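# Rehang the T-shirt properly on its hanger

## Task

The T-shirt now dangles from its hanger by a single shoulder; hang it properly on that same hanger. The shirt must sit about centred, with the hook coming out through the neck opening. Each end of the hanger must be inside one shoulder, and the shirt must cover the outer third of both hanger arms. At the end that hanger must rest motionless on the rail, level, and roughly perpendicular to the rail. Every other hanger must still be on the rail. The rack is freestanding, so leave it upright and close to where it began.

## Robot and tools

Robot: two 6-joint arms with parallel grippers, left_arm and right_arm. Calibrated bases in the scene frame: left_arm at (-0.002, +0.358, +0.024) m and right_arm at (+0.001, -0.241, +0.048) m, both facing almost straight along +x.

Scene frame: origin at table-top height, halfway between the nominal arm bases. +x points away from the robots over the table, +z points up, and left_arm sits on the +y side. Arm names do not match image left and right. The results give each gripper's end_effector_position in metres and end_effector_quat_wxyz in this frame. That position is the point between the finger pads, about 1 cm short of the tips. The fingers point along the gripper's +z and close along its y. Printed positions can be off, more so at long reach.

Joint order, always: waist, shoulder, elbow, wrist pitch, wrist yaw, wrist roll. The shoulder sign is flipped compared with the URDF everywhere you read or send it. Stated URDF ranges in rad: waist -2.618 to 3.054, shoulder 0 to 3.142 (so -3.142 to 0 in your numbers), elbow 0 to 3.142, wrist pitch and wrist yaw -1.571 to 1.571, wrist roll -2.094 to 2.094. The real end stops may differ from these by up to 0.059 rad either way.

Row format: 14 numbers, each in [-1, 1]. Numbers 1 to 6 are left_arm joint offsets and number 7 is its gripper opening. Numbers 8 to 14 are the same for right_arm. Send all 14 even if only one arm should move. A joint number is an offset, not a pose. It is measured from the arm's Joint targets as they stood when the action or move began, not from the previous row. Scale, in rad per 1.0: waist 1.202, shoulder 1.258, elbow 1.238, wrist pitch 2.073, wrist yaw and wrist roll 2.022. The opening is absolute: +1 fully open, -1 shut. Sending 0 for a joint holds its current target. For an untouched gripper, resend its current opening (see Tool commands), because 0 means half open.

execute_actions(actions, cameras): actions is a list of up to 15 actions. Each action is a table of up to 15 rows and lasts 15 control steps of 1/30 s. If the table is short, its last row is held. An offset repeated in a later action moves the joint further. An action is rejected for both arms if it would push a joint more than 0.059 rad beyond its range. If the first action fails that check, or any action is malformed, the whole call is rejected. If a joint is driven into its true end stop, the result reports "joint sent to its limit". An empty actions list just reports the state and images.

move(target, speed, blend, opening_speed, blocking, cameras): target is a single 14-number row, or a list of up to 15 such rows that differ only in their joint offsets. Every row is an offset from the same starting Joint targets. The joints travel together, so the grippers trace curves. Nothing avoids obstacles or the other arm. speed is the peak rate in rad/s of the joint with the farthest to go: 0.01 to 2, default 0.5, either one value or one per target. blend (rad) rounds off the corners at intermediate targets; the default 0 stops at each. opening_speed is in units per second on the opening scale, minimum 0.2. Without it, the opening is sent at once. A path lasts at least 0.5 s, and one over 10 s stops short. With blocking=false the move keeps going in the background; call wait or stop before issuing new motion. The move: line reports how it ended: done, off_target (resting more than 0.035 rad from target, with the worst joint named), moving, held, or fault, plus limits=held if steps were withheld. done does not mean nothing was touched.

wait(seconds 0 to 10) lets time pass with commands held. stop() brakes a running move and needs some room to do it. zoom_image(camera, region=[x0,y0,x1,y1] in pixels, at most 504x504) enlarges part of a camera's latest image. read_manual only returns licence texts. finished_scene(scene) ends the current scene for good; pass its number (this one is 2). Call it only once the shirt hangs correctly without help.

Cameras, all 672x504: cam_head_left, cam_head_right, cam_high, cam_low, cam_left_wrist, cam_right_wrist. The cameras argument picks which ones return: omitted, null or ["all"] gives every camera, [] gives none, and an unknown name invalidates the call.

Result lines. Joint positions and Joint velocities list each arm's six joints, then the finger gap in m (0.094 when fully open). Joint targets is the base for your next offsets. Tool commands shows the current openings. grip_measured reads on the opening scale and runs slightly wide when empty. Commanding a little below first touch gives a light grip; going about 0.11 below it squeezes at full force. Joint torques include gravity, carry fixed offsets and noise, and joints 1 to 3 wrap at ±28 N m. Step readings list sampled joint angles, and HELD marks steps where the controller held part of a row back. "joint command not followed" means the clearance check changed or withheld targets.

Motion limits: each joint target stays within a fixed lead of the measured angle (waist 0.202, shoulder 0.258, elbow 0.238, wrist pitch 0.573, wrist yaw and roll 0.522 rad). Targets are also scaled back if they would put the gripper more than 100 mm from where it is. Large moves therefore need several actions. If an arm stalls against something, or gets dragged, command its targets back past its measured positions to stop it pushing.

Motors heat up when holding loads, reaching far out, or pushing against something. MOTOR HOT appears at 75 °C. At 90 °C that arm folds up and idles for the rest of the scene, and at 100 °C it goes limp. This can happen without a MOTOR HOT warning first.

Avoid: dropping the shirt or hanger, or letting go of them while they are moving. Avoid fast or hard impacts, heavy pushes, and the two arms hitting or squeezing each other. Never let anything fall off the table. Do not knock the rack over or move it far, and do not dislodge the other hangers from the rail. Things you hold may be tugged briefly, and loose items may get nudged. Move slowly near the rack and the cloth, and prefer gentle grips.

Each tool is called after "Request:" as name([rows], argument=value, ...), one row to a line, values as JSON.

## Session

Request:
execute_actions(actions=[])

Scene clock: 85.57 s.
left_arm: end_effector_position=(+0.4802, -0.1264, +0.4524) grip_measured=-0.858 end_effector_quat_wxyz=(+0.762, +0.187, +0.564, -0.258) | right_arm: end_effector_position=(+0.3863, -0.1986, +0.3041) grip_measured=-0.102 end_effector_quat_wxyz=(+0.131, +0.639, +0.685, +0.324)
Joint names: [waist, shoulder, elbow, wrist pitch, wrist yaw, wrist roll]
Joint positions: left_arm=[-0.833 -2.316 2.243 0.378 -0.181 0.049 0.007] | right_arm=[-0.042 -1.47 1.492 -0.935 -0.299 1.574 0.042]
Joint velocities: left_arm=[-0.002 -0.007 -0.012 0.037 -0.081 -0.037 0] | right_arm=[0.002 0.002 -0.007 0.037 0.007 -0.022 0]
Joint torques (N m): left_arm=[-0.7 13.18 5.24 1.39 -0.21 0.1] | right_arm=[-0.36 8.1 5.05 0.75 -0.12 0.01]
Motor temperatures (°C): left_arm=[29 38 37 36 28 25 28] | right_arm=[26 34 31 33 29 30 28]
Heat: left arm: 38 °C; right arm: 34 °C.
Joint targets: left_arm=[-0.841 -2.316 2.198 0.342 -0.206 0.053] | right_arm=[-0.047 -1.443 1.476 -0.954 -0.305 1.574]
Tool commands: left_gripper/opening=-0.95 right_gripper/opening=-0.1

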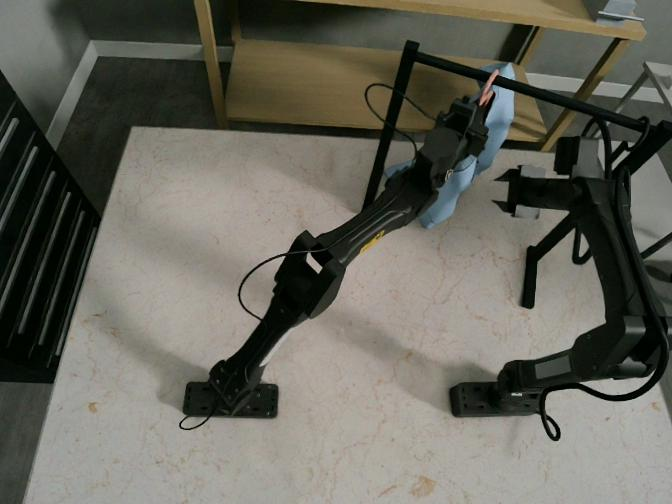

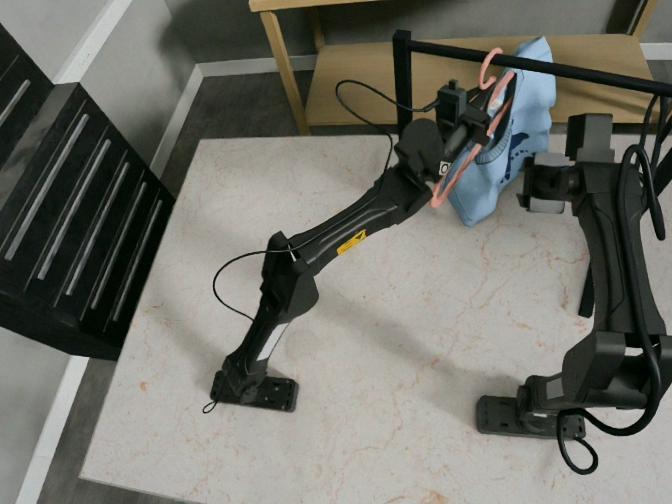

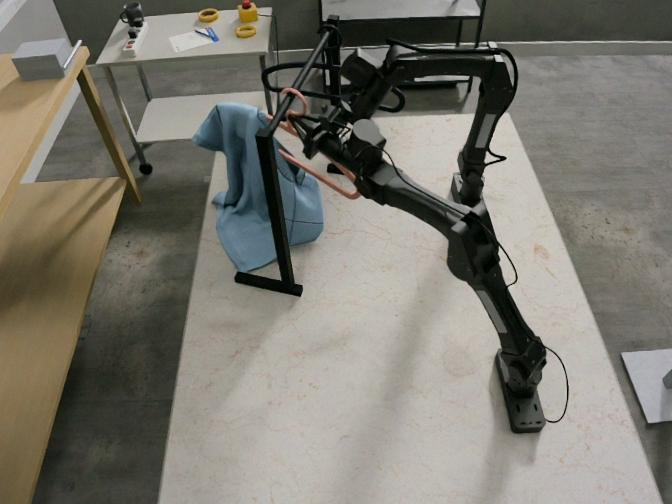

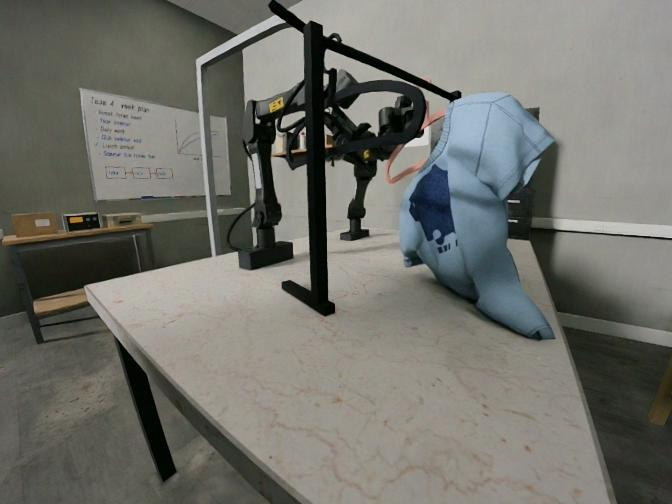

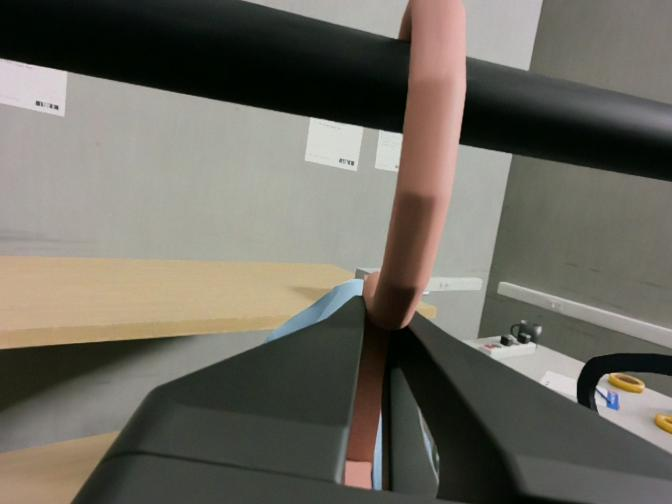

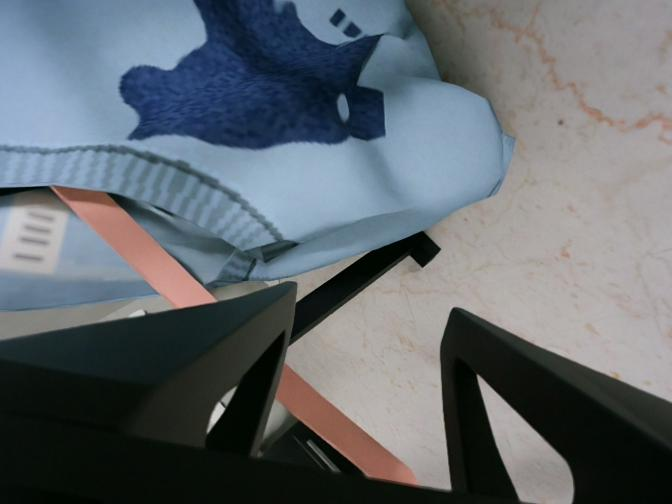

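Request:
zoom_image(camera="cam_head_right", region=[380, 20, 600, 240])

Request:
zoom_image(camera="cam_high", region=[180, 70, 400, 300])

Request:
zoom_image(camera="cam_low", region=[300, 60, 580, 350])

Request:
zoom_image(camera="cam_right_wrist", region=[0, 0, 504, 504])

Request:
zoom_image(camera="cam_head_left", region=[360, 30, 600, 240])

Scaled by 2.291 from the camera's 672x504 image, which has a finer 960x720 frame.

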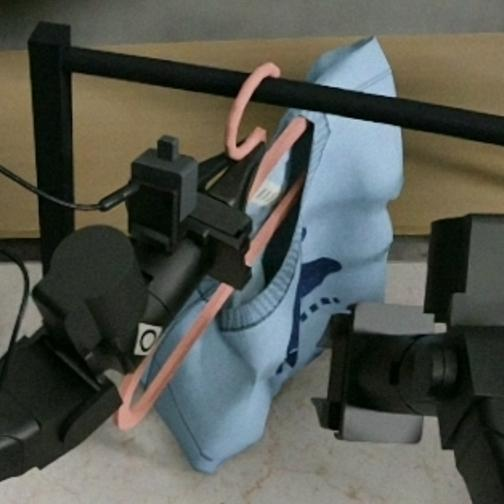

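Scaled by 2.191 from the camera's 672x504 image, which has a finer 960x720 frame.

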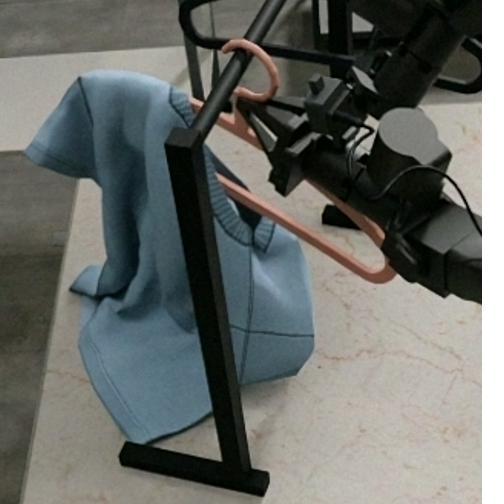

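Scaled by 1.738 from the camera's 672x504 image, which has a finer 960x720 frame.

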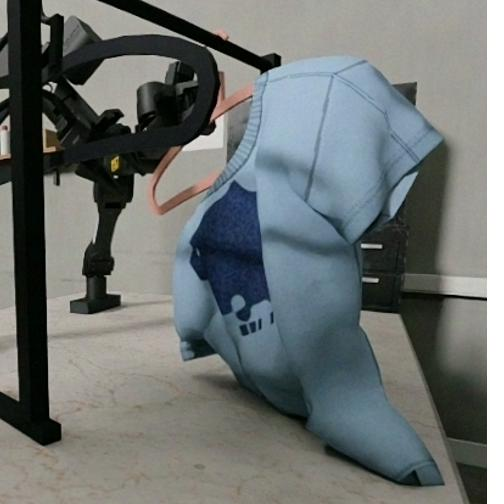

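Scaled by 1.000.

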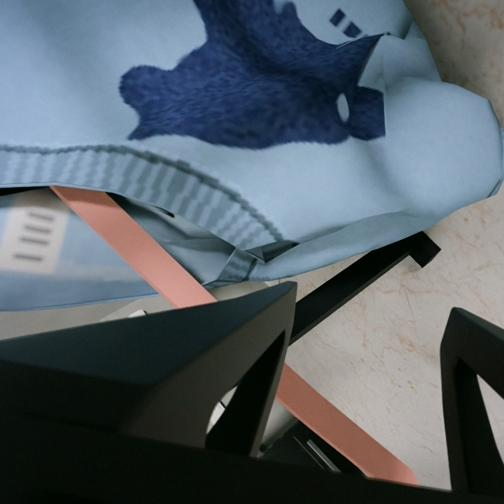

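Scaled by 2.100 from the camera's 672x504 image, which has a finer 960x720 frame.

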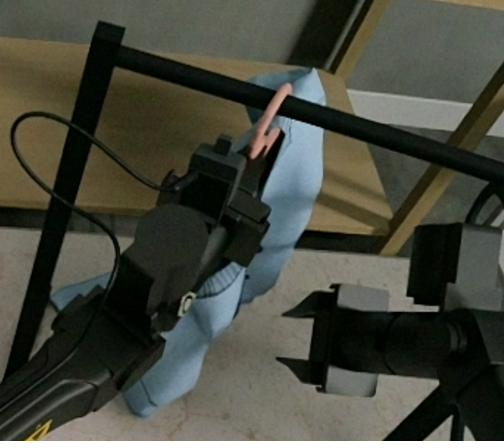

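Request:
move(target=[0,0,0,0,0,0,-0.95,0,0,0,0,0,-0.778,-0.1], speed=1.2, cameras=["cam_head_left","cam_head_right","cam_high","cam_right_wrist","cam_left_wrist"])

Scene clock: 90.87 s.
left_arm: end_effector_position=(+0.4801, -0.1263, +0.4527) grip_measured=-0.858 end_effector_quat_wxyz=(+0.762, +0.186, +0.563, -0.259) | right_arm: end_effector_position=(+0.3860, -0.1986, +0.3039) grip_measured=-0.102 end_effector_quat_wxyz=(+0.320, -0.028, +0.937, +0.138)
Joint names: [waist, shoulder, elbow, wrist pitch, wrist yaw, wrist roll]
Joint positions: left_arm=[-0.833 -2.316 2.243 0.379 -0.181 0.049 0.007] | right_arm=[-0.042 -1.47 1.492 -0.937 -0.299 0.014 0.042]
Joint velocities: left_arm=[-0.007 0.007 -0.002 0.037 0.022 -0.007 -0.001] | right_arm=[-0.002 -0.017 0.002 0.007 0.037 -0.022 0]
Joint torques (N m): left_arm=[-0.83 13.07 4.98 1.37 -0.2 0.09] | right_arm=[-0.36 8.13 5.08 0.77 -0.12 -0.11]
Motor temperatures (°C): left_arm=[29 39 37 36 28 25 28] | right_arm=[26 34 31 33 29 30 27]
Heat: left arm: 39 °C; right arm: 34 °C.
Joint targets: left_arm=[-0.841 -2.316 2.198 0.342 -0.206 0.053] | right_arm=[-0.047 -1.443 1.476 -0.954 -0.305 0.001]
move: off_target (left_arm); left_arm: the elbow is farthest, 0.045 rad from its target
Images, in order (width x height): cam_head_left 672x504, cam_head_right 672x504, cam_high 672x504, cam_left_wrist 672x504, cam_right_wrist 672x504.

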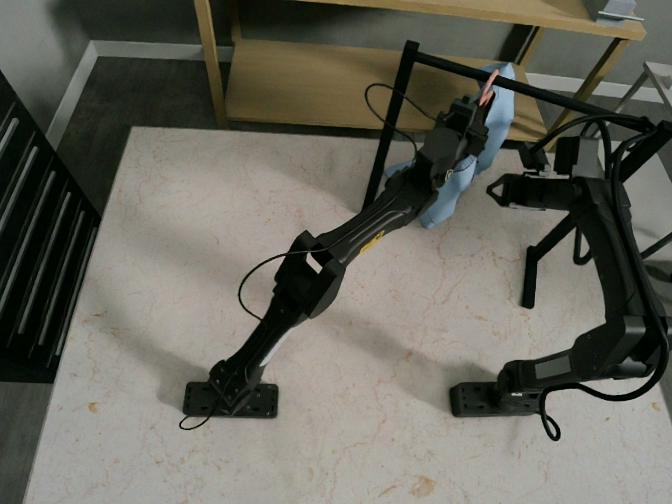

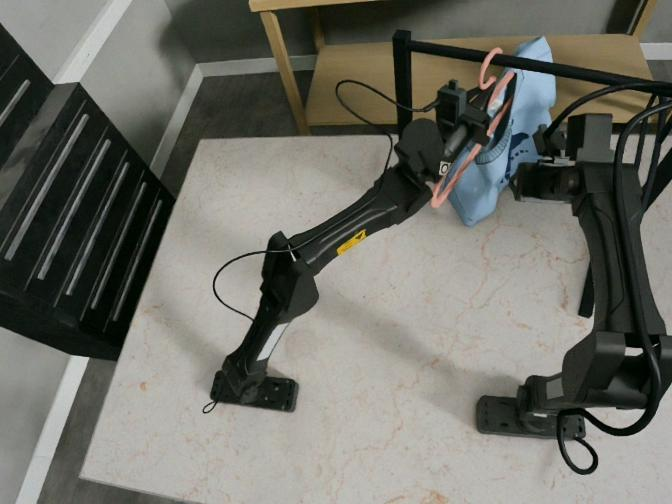

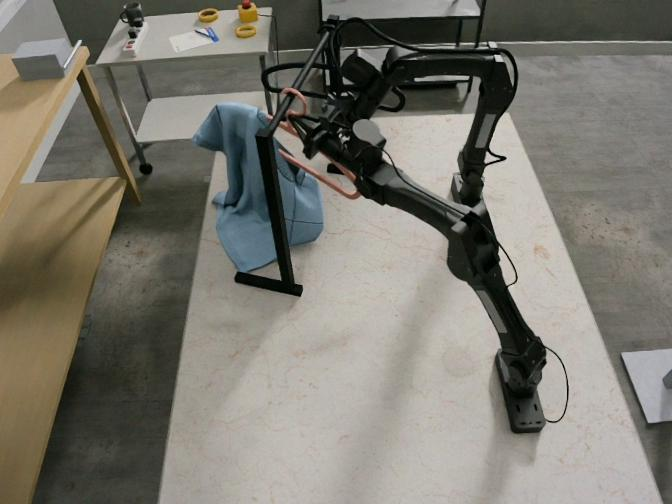

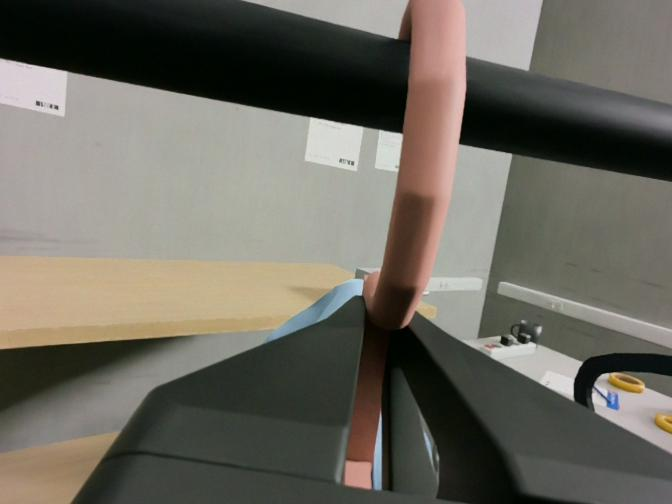

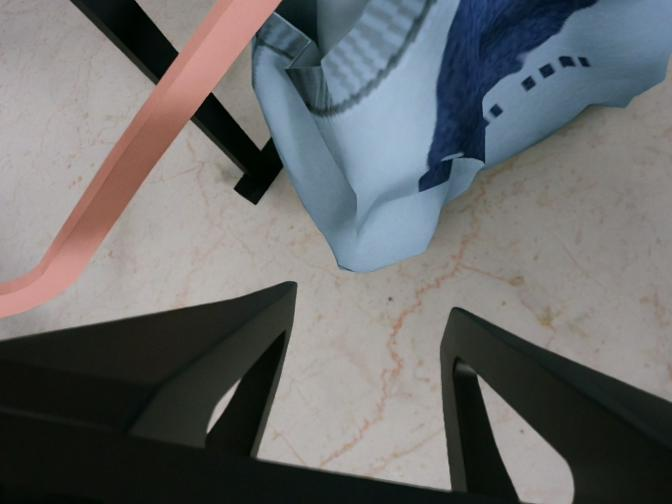

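Request:
move(target=[0,0,0,0,0,0,-0.95,0.080,-0.116,0.003,0.079,0.03,0,0.2], speed=0.5, cameras=["cam_head_left","cam_head_right","cam_low","cam_right_wrist"])

Scene clock: 95.27 s.
left_arm: end_effector_position=(+0.4801, -0.1263, +0.4527) grip_measured=-0.858 end_effector_quat_wxyz=(+0.762, +0.186, +0.563, -0.259) | right_arm: end_effector_position=(+0.4180, -0.1706, +0.2713) grip_measured=+0.198 end_effector_quat_wxyz=(+0.309, -0.062, +0.941, +0.127)
Joint names: [waist, shoulder, elbow, wrist pitch, wrist yaw, wrist roll]
Joint positions: left_arm=[-0.833 -2.316 2.243 0.379 -0.181 0.049 0.007] | right_arm=[0.049 -1.591 1.492 -0.829 -0.245 0.012 0.056]
Joint velocities: left_arm=[-0.007 0.002 -0.002 -0.022 0.037 0.022 0] | right_arm=[-0.022 0.002 0.012 -0.051 -0.022 -0.007 0.001]
Joint torques (N m): left_arm=[-0.84 12.97 4.94 1.41 -0.17 0.15] | right_arm=[0.01 7.2 5.46 1.27 -0.03 -0.12]
Motor temperatures (°C): left_arm=[29 40 36 37 28 25 28] | right_arm=[26 34 31 33 29 30 27]
Heat: left arm: 40 °C; right arm: 34 °C.
Joint targets: left_arm=[-0.841 -2.316 2.198 0.342 -0.206 0.053] | right_arm=[0.049 -1.589 1.479 -0.790 -0.245 0.001]
move: off_target (left_arm, right_arm); left_arm: the elbow is farthest, 0.045 rad from its target; right_arm: the wrist pitch is farthest, 0.039 rad from its target
Images, in order (width x height): cam_head_left 672x504, cam_head_right 672x504, cam_low 672x504, cam_right_wrist 672x504.

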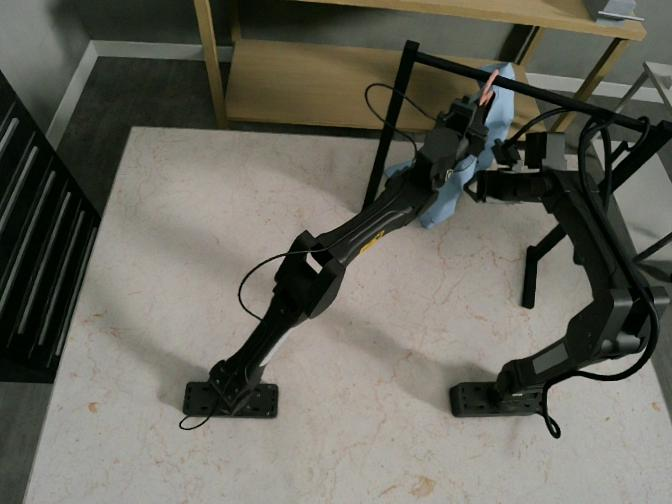

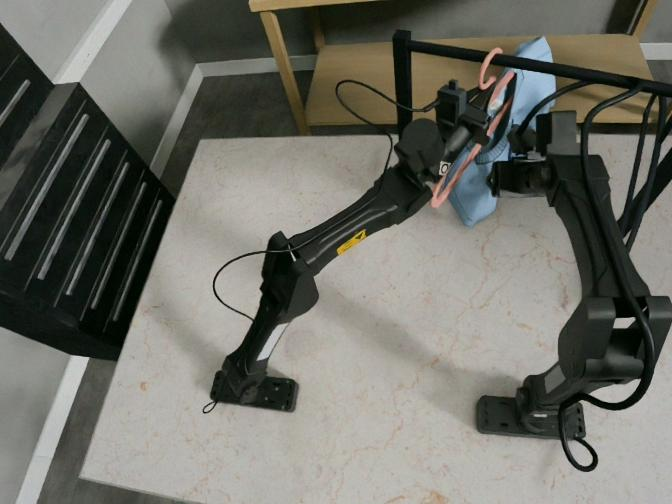

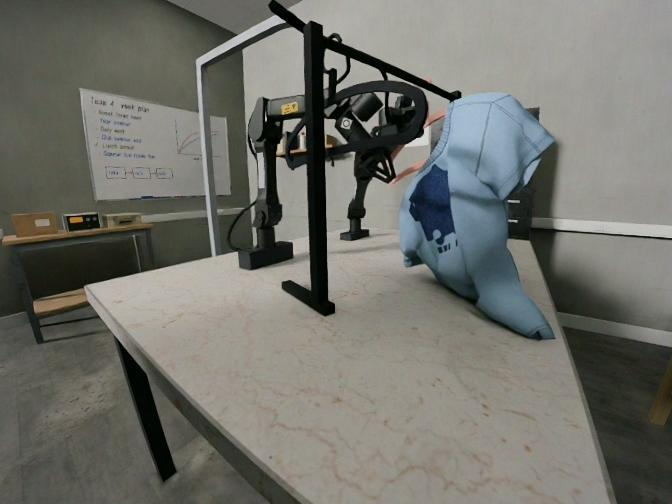

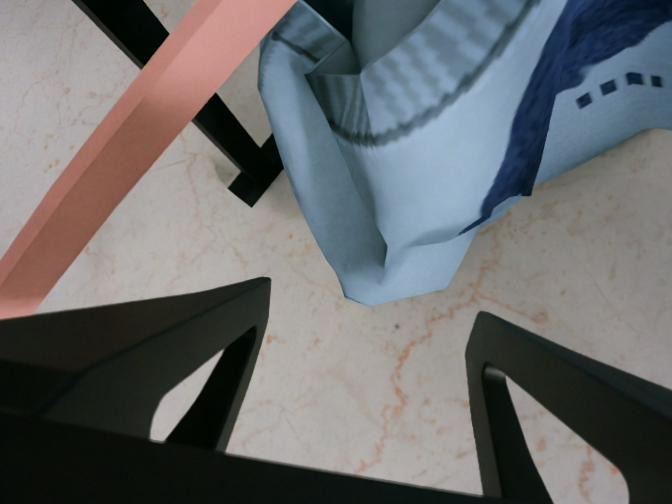

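Request:
move(target=[0,0,0,0,0,0,-0.95,0.080,-0.102,0.009,0.077,0.031,0,0.2], speed=0.35, cameras=["cam_head_left","cam_head_right","cam_low","cam_high","cam_right_wrist"])

Request:
zoom_image(camera="cam_high", region=[180, 70, 400, 300])

Request:
zoom_image(camera="cam_low", region=[300, 60, 580, 350])

Scene clock: 97.37 s.
left_arm: end_effector_position=(+0.4801, -0.1263, +0.4527) grip_measured=-0.858 end_effector_quat_wxyz=(+0.762, +0.186, +0.563, -0.259) | right_arm: end_effector_position=(+0.4534, -0.1346, +0.2415) grip_measured=+0.198 end_effector_quat_wxyz=(+0.323, -0.099, +0.934, +0.114)
Joint names: [waist, shoulder, elbow, wrist pitch, wrist yaw, wrist roll]
Joint positions: left_arm=[-0.833 -2.316 2.243 0.379 -0.181 0.049 0.007] | right_arm=[0.146 -1.713 1.492 -0.671 -0.182 0.012 0.056]
Joint velocities: left_arm=[0.007 0.007 -0.007 -0.007 -0.081 -0.022 0.001] | right_arm=[-0.012 -0.002 -0.007 -0.051 -0.037 0.037 -0.001]
Joint torques (N m): left_arm=[-0.9 13.04 4.94 1.37 -0.19 0.14] | right_arm=[-0.02 7.99 6.35 1.33 -0.04 -0.12]
Motor temperatures (°C): left_arm=[29 40 36 37 28 25 28] | right_arm=[26 34 31 33 29 30 27]
Heat: left arm: 40 °C; right arm: 34 °C.
Joint targets: left_arm=[-0.841 -2.316 2.198 0.342 -0.206 0.053] | right_arm=[0.146 -1.717 1.490 -0.630 -0.182 0.001]
move: off_target (left_arm, right_arm); left_arm: the elbow is farthest, 0.045 rad from its target; right_arm: the wrist pitch is farthest, 0.041 rad from its target
Images, in order (width x height): cam_head_left 672x504, cam_head_right 672x504, cam_high 672x504, cam_low 672x504, cam_right_wrist 672x504.

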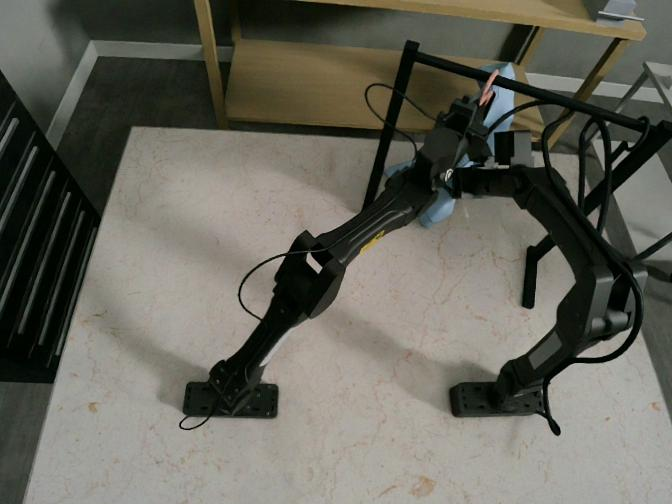

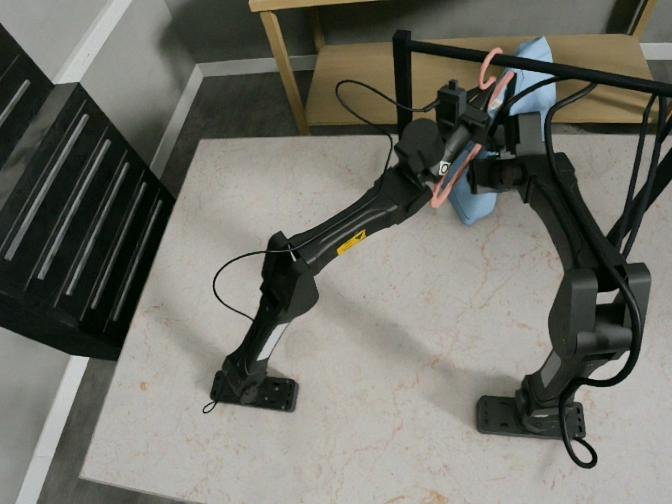

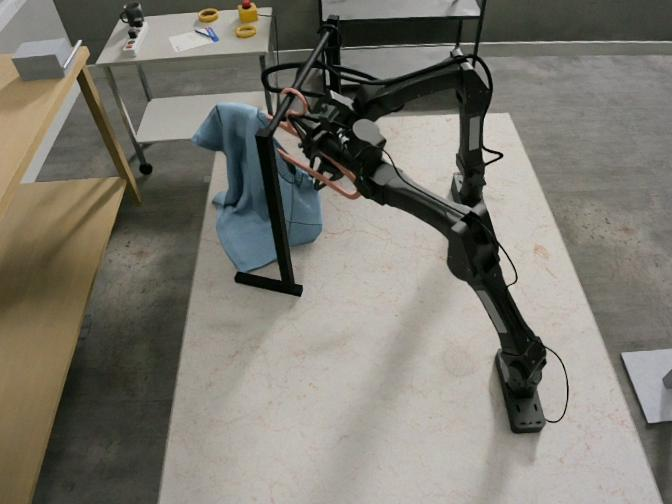

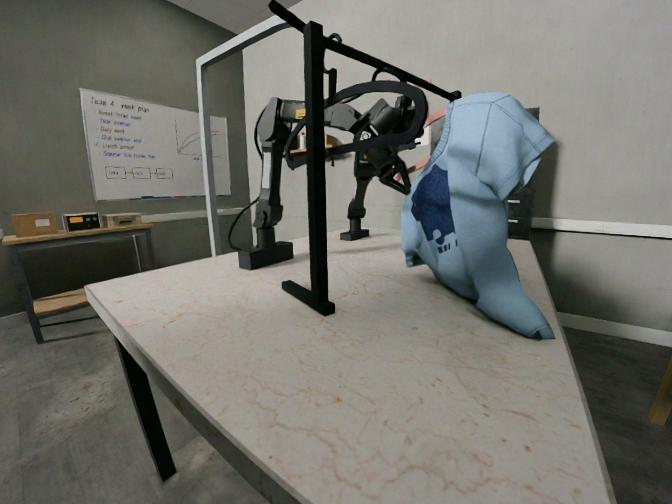

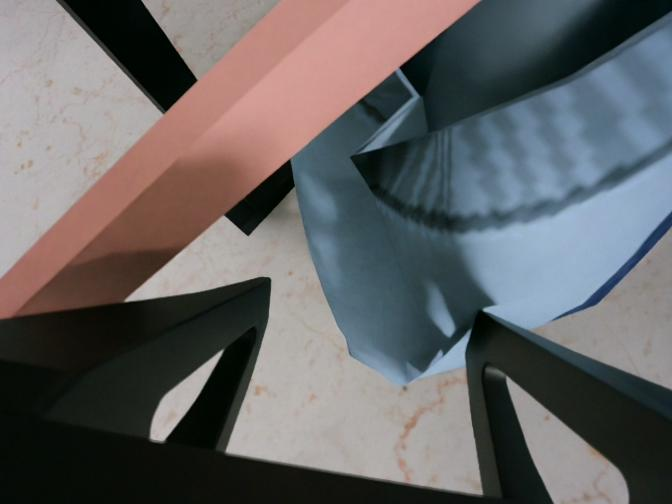

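Scaled by 2.191 from the camera's 672x504 image, which has a finer 960x720 frame.

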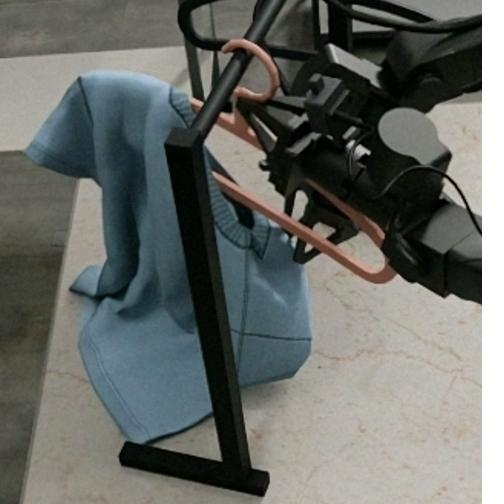

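Scaled by 1.738 from the camera's 672x504 image, which has a finer 960x720 frame.

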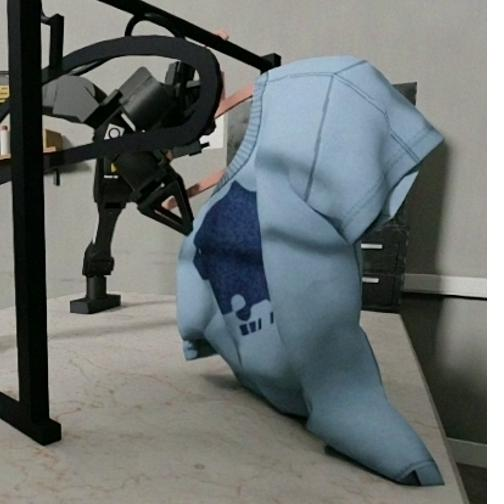

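Request:
move(target=[0,0,0,0,0,0,-0.95,0.029,-0.048,-0.024,0.053,0.011,0,0.2], speed=0.25, cameras=["cam_low","cam_high","cam_right_wrist"])

Request:
zoom_image(camera="cam_high", region=[180, 70, 400, 300])

Request:
zoom_image(camera="cam_low", region=[300, 60, 580, 350])

Scene clock: 98.77 s.
left_arm: end_effector_position=(+0.4809, -0.1252, +0.4526) grip_measured=-0.858 end_effector_quat_wxyz=(+0.764, +0.186, +0.564, -0.253) | right_arm: end_effector_position=(+0.4656, -0.1275, +0.2286) grip_measured=+0.198 end_effector_quat_wxyz=(+0.330, -0.106, +0.932, +0.108)
Joint names: [waist, shoulder, elbow, wrist pitch, wrist yaw, wrist roll]
Joint positions: left_arm=[-0.833 -2.316 2.243 0.379 -0.189 0.058 0.007] | right_arm=[0.162 -1.754 1.481 -0.605 -0.165 0.008 0.056]
Joint velocities: left_arm=[0.007 0.012 -0.002 -0.066 -0.007 0.037 0] | right_arm=[-0.002 -0.002 0.002 -0.022 -0.022 0.022 -0.001]
Joint torques (N m): left_arm=[-0.95 13.14 5 1.37 -0.06 -0.06] | right_arm=[-0.05 9.26 6.46 1 -0.06 -0.05]
Motor temperatures (°C): left_arm=[29 40 36 37 28 25 28] | right_arm=[26 34 31 33 29 30 27]
Heat: left arm: 40 °C; right arm: 34 °C.
Joint targets: left_arm=[-0.841 -2.316 2.198 0.342 -0.206 0.053] | right_arm=[0.162 -1.750 1.482 -0.601 -0.170 0.009]
move: held (right_arm; a check stopped the path), off_target (left_arm); limits=held; left_arm: the elbow is farthest, 0.045 rad from its target; right_arm: the wrist pitch is farthest, 0.085 rad from its target
joint command not followed: on one or more control steps a check withheld the commanded joint targets of the right arm, and it was not sent them on those steps.
cause: the commanded joint targets, or the way to them, would bring a part of the robot too close to another arm (this arm's wrist (the part past the wrist pitch) and the left arm's gripper housing, at the place that arm is still heading or pushing toward).
Images, in order (width x height): cam_high 672x504, cam_low 672x504, cam_right_wrist 672x504.

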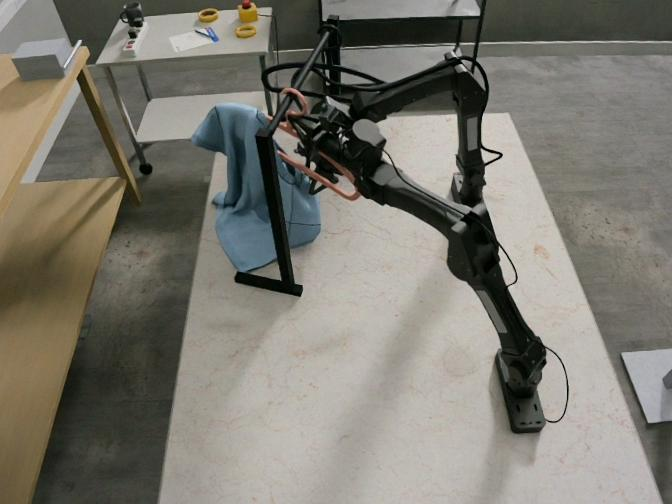

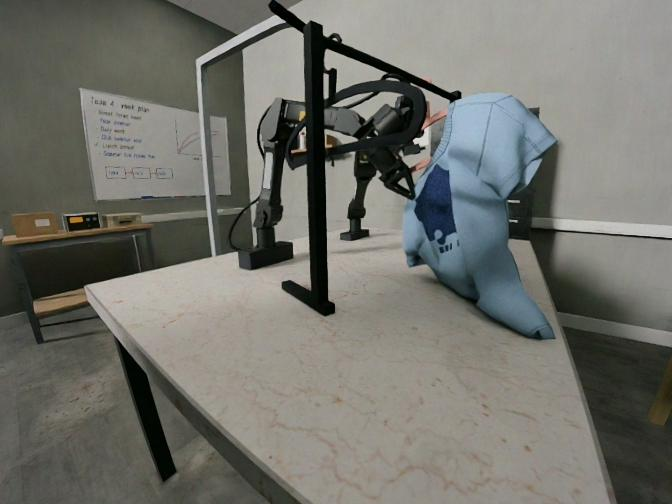

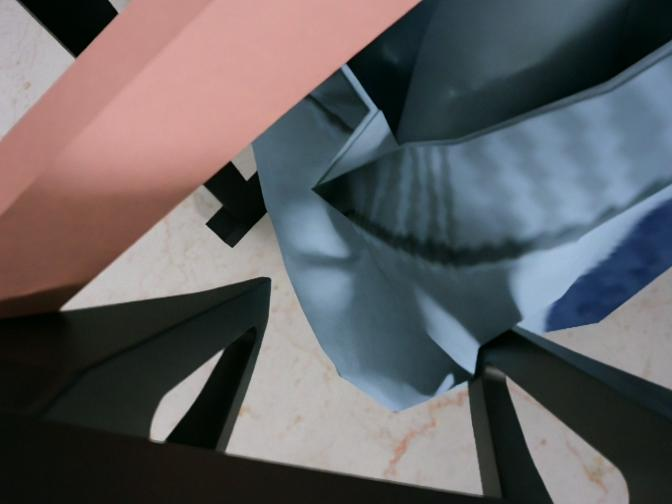

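Scaled by 2.191 from the camera's 672x504 image, which has a finer 960x720 frame.

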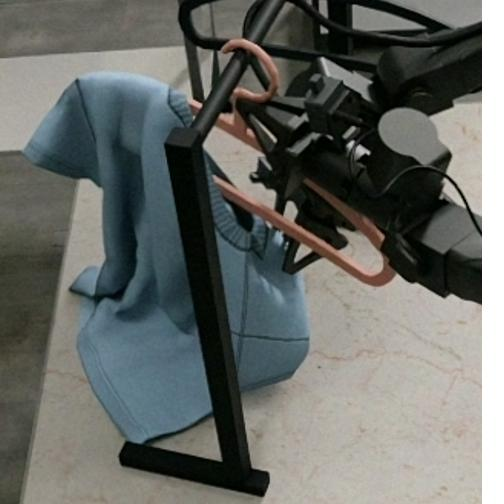

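Scaled by 1.738 from the camera's 672x504 image, which has a finer 960x720 frame.

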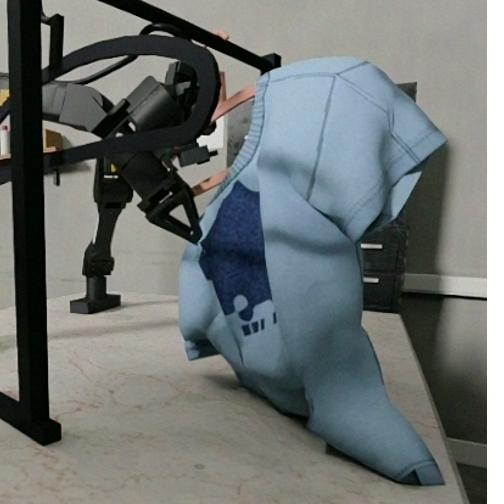

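Request:
move(target=[0,0,0,0,0,0,-0.95,0,0,0,0,0,0,-0.95], opening_speed=1, cameras=["cam_low","cam_high","cam_right_wrist"])

Request:
zoom_image(camera="cam_high", region=[180, 70, 400, 300])

Request:
zoom_image(camera="cam_low", region=[300, 60, 580, 350])

Scene clock: 100.43 s.
left_arm: end_effector_position=(+0.4807, -0.1254, +0.4526) grip_measured=-0.858 end_effector_quat_wxyz=(+0.764, +0.186, +0.564, -0.253) | right_arm: end_effector_position=(+0.4656, -0.1275, +0.2286) grip_measured=-0.945 end_effector_quat_wxyz=(+0.330, -0.104, +0.932, +0.109)
Joint names: [waist, shoulder, elbow, wrist pitch, wrist yaw, wrist roll]
Joint positions: left_arm=[-0.833 -2.316 2.243 0.379 -0.189 0.058 0.007] | right_arm=[0.162 -1.754 1.481 -0.605 -0.165 0.012 0.003]
Joint velocities: left_arm=[0.002 0.002 -0.007 -0.037 0.051 0.037 -0.001] | right_arm=[-0.007 -0.007 -0.002 -0.066 -0.007 -0.007 0]
Joint torques (N m): left_arm=[-0.92 13.05 5.22 1.43 -0.09 0.06] | right_arm=[-0.06 9.16 6.52 0.99 -0.06 -0.03]
Motor temperatures (°C): left_arm=[29 40 36 37 28 25 28] | right_arm=[26 34 31 33 29 30 27]
Heat: left arm: 40 °C; right arm: 34 °C.
Joint targets: left_arm=[-0.842 -2.316 2.198 0.342 -0.206 0.053] | right_arm=[0.162 -1.750 1.482 -0.601 -0.170 0.009]
move: off_target (left_arm); left_arm: the elbow is farthest, 0.045 rad from its target
Images, in order (width x height): cam_high 672x504, cam_low 672x504, cam_right_wrist 672x504.

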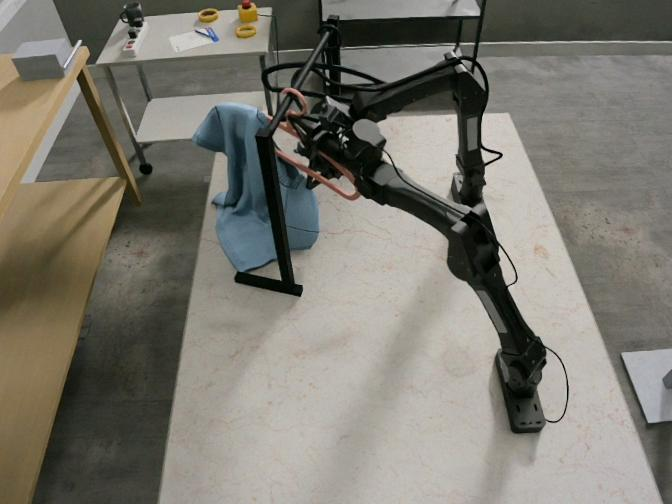

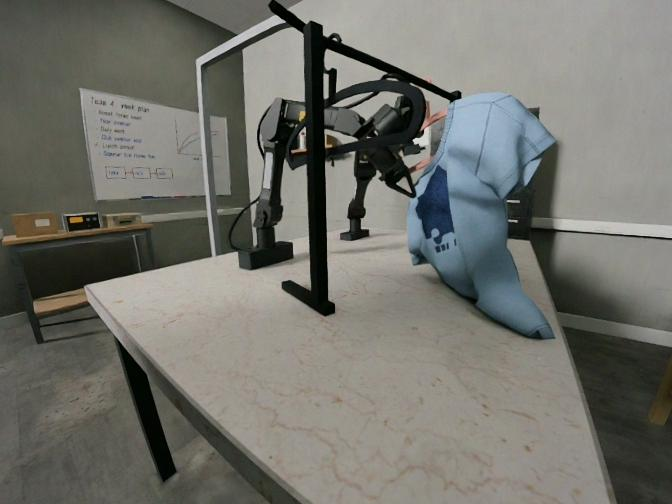

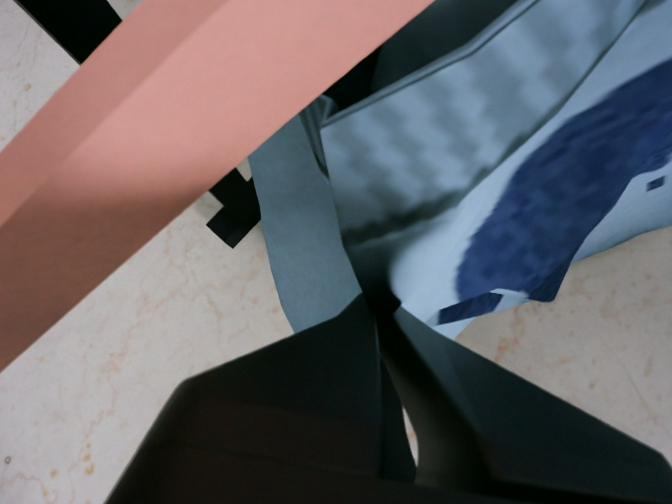

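Scaled by 2.191 from the camera's 672x504 image, which has a finer 960x720 frame.

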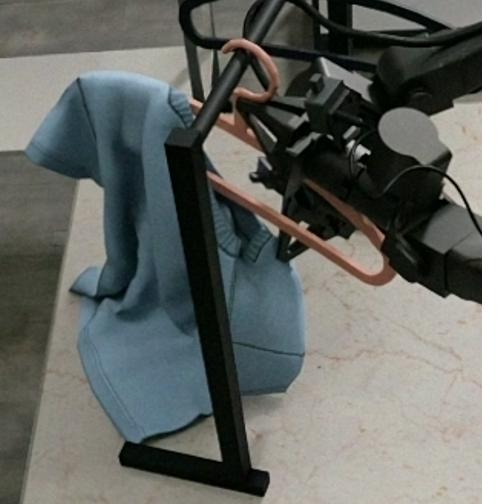

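Scaled by 1.738 from the camera's 672x504 image, which has a finer 960x720 frame.

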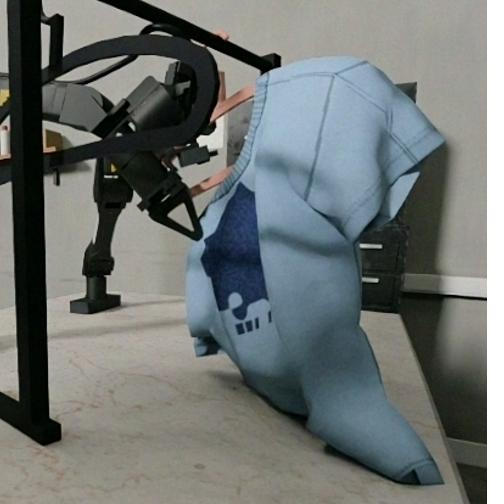

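Request:
move([
  [0,0,0,0,0,0,-0.95,-0.147,-0.015,-0.20,0.174,-0.248,-0.3,-1],
  [0,0,0,0,0,0,-0.95,-0.294,-0.029,-0.401,0.348,-0.496,-0.781,-1],
], speed=0.6, blend=0.1)

Request:
zoom_image(camera="cam_high", region=[180, 70, 400, 300])

Request:
zoom_image(camera="cam_head_right", region=[380, 20, 600, 240])

Scene clock: 105.43 s.
left_arm: end_effector_position=(+0.4804, -0.1257, +0.4526) grip_measured=-0.858 end_effector_quat_wxyz=(+0.763, +0.185, +0.564, -0.256) | right_arm: end_effector_position=(+0.4276, -0.1515, +0.2082) grip_measured=-0.982 end_effector_quat_wxyz=(-0.607, +0.664, -0.435, -0.033)
Joint names: [waist, shoulder, elbow, wrist pitch, wrist yaw, wrist roll]
Joint positions: left_arm=[-0.834 -2.316 2.243 0.379 -0.189 0.052 0.007] | right_arm=[-0.19 -1.772 1.003 0.1 -1.138 -1.559 0.001]
Joint velocities: left_arm=[-0.007 0.002 -0.002 0.066 -0.066 0.007 0] | right_arm=[-0.007 -0.002 -0.002 -0.066 -0.022 -0.066 0]
Joint torques (N m): left_arm=[-0.65 12.98 5.11 1.37 -0.11 -0.03] | right_arm=[-0.18 6.97 4.56 1.09 -0.57 -0.09]
Motor temperatures (°C): left_arm=[29 41 36 37 28 25 28] | right_arm=[26 34 31 34 29 30 28]
Heat: left arm: 41 °C; right arm: 34 °C.
Joint targets: left_arm=[-0.841 -2.316 2.198 0.342 -0.206 0.053] | right_arm=[-0.192 -1.786 0.986 0.120 -1.173 -1.570]
move: off_target (left_arm); left_arm: the elbow is farthest, 0.045 rad from its target

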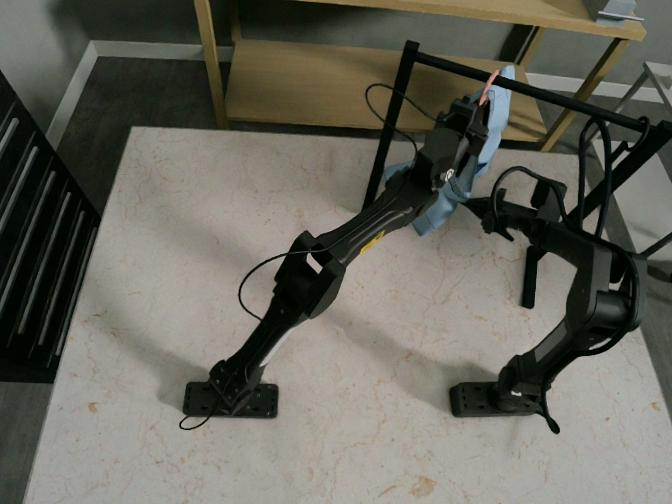

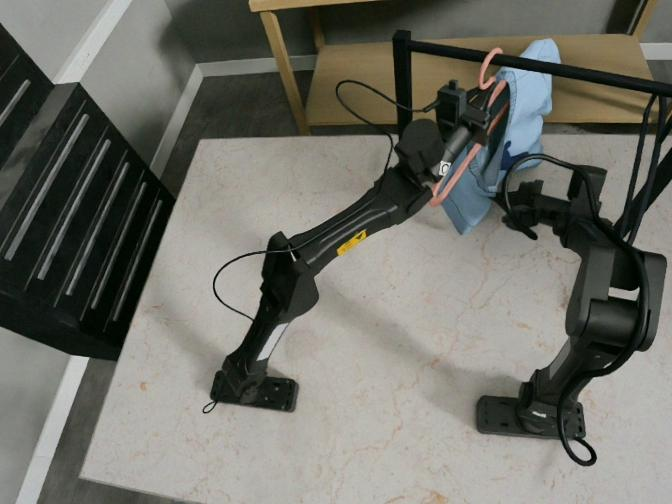

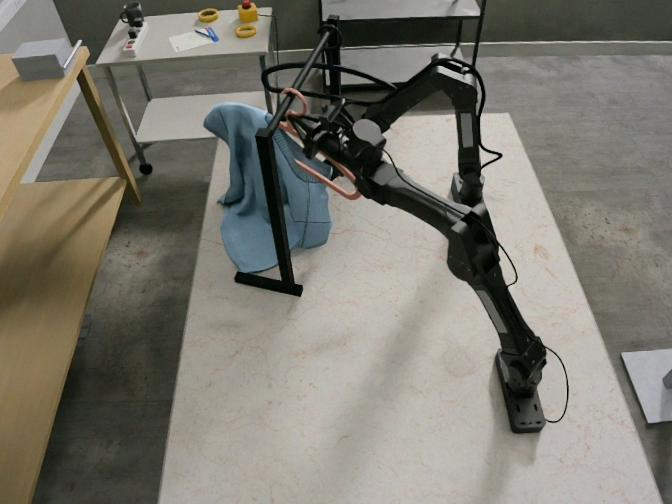

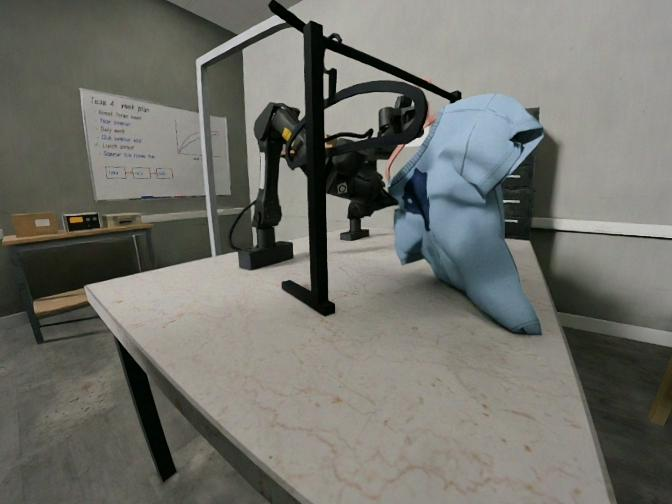

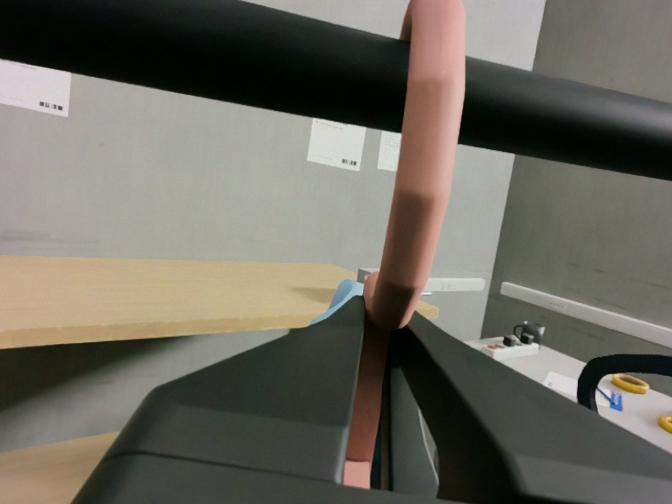

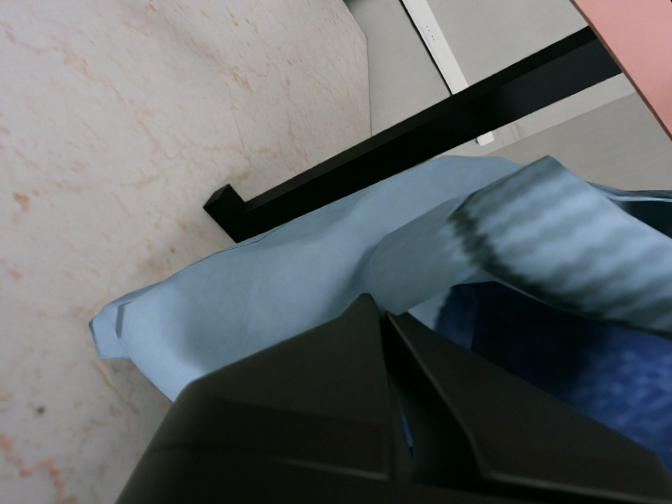

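Scaled by 2.191 from the camera's 672x504 image, which has a finer 960x720 frame.

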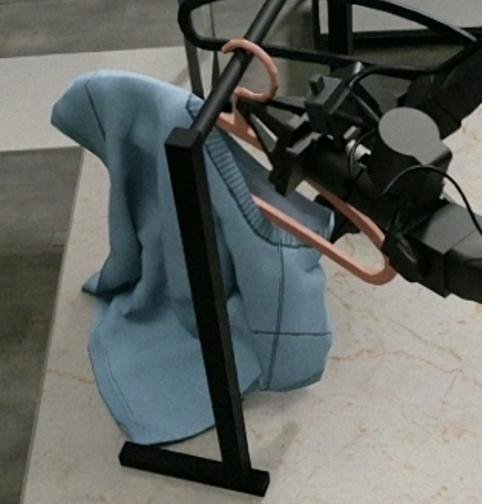

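Scaled by 2.291 from the camera's 672x504 image, which has a finer 960x720 frame.

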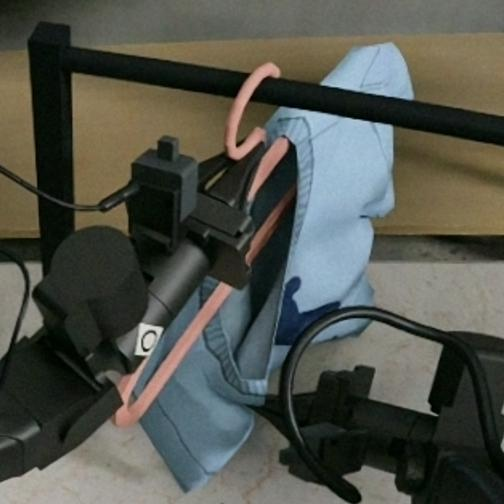

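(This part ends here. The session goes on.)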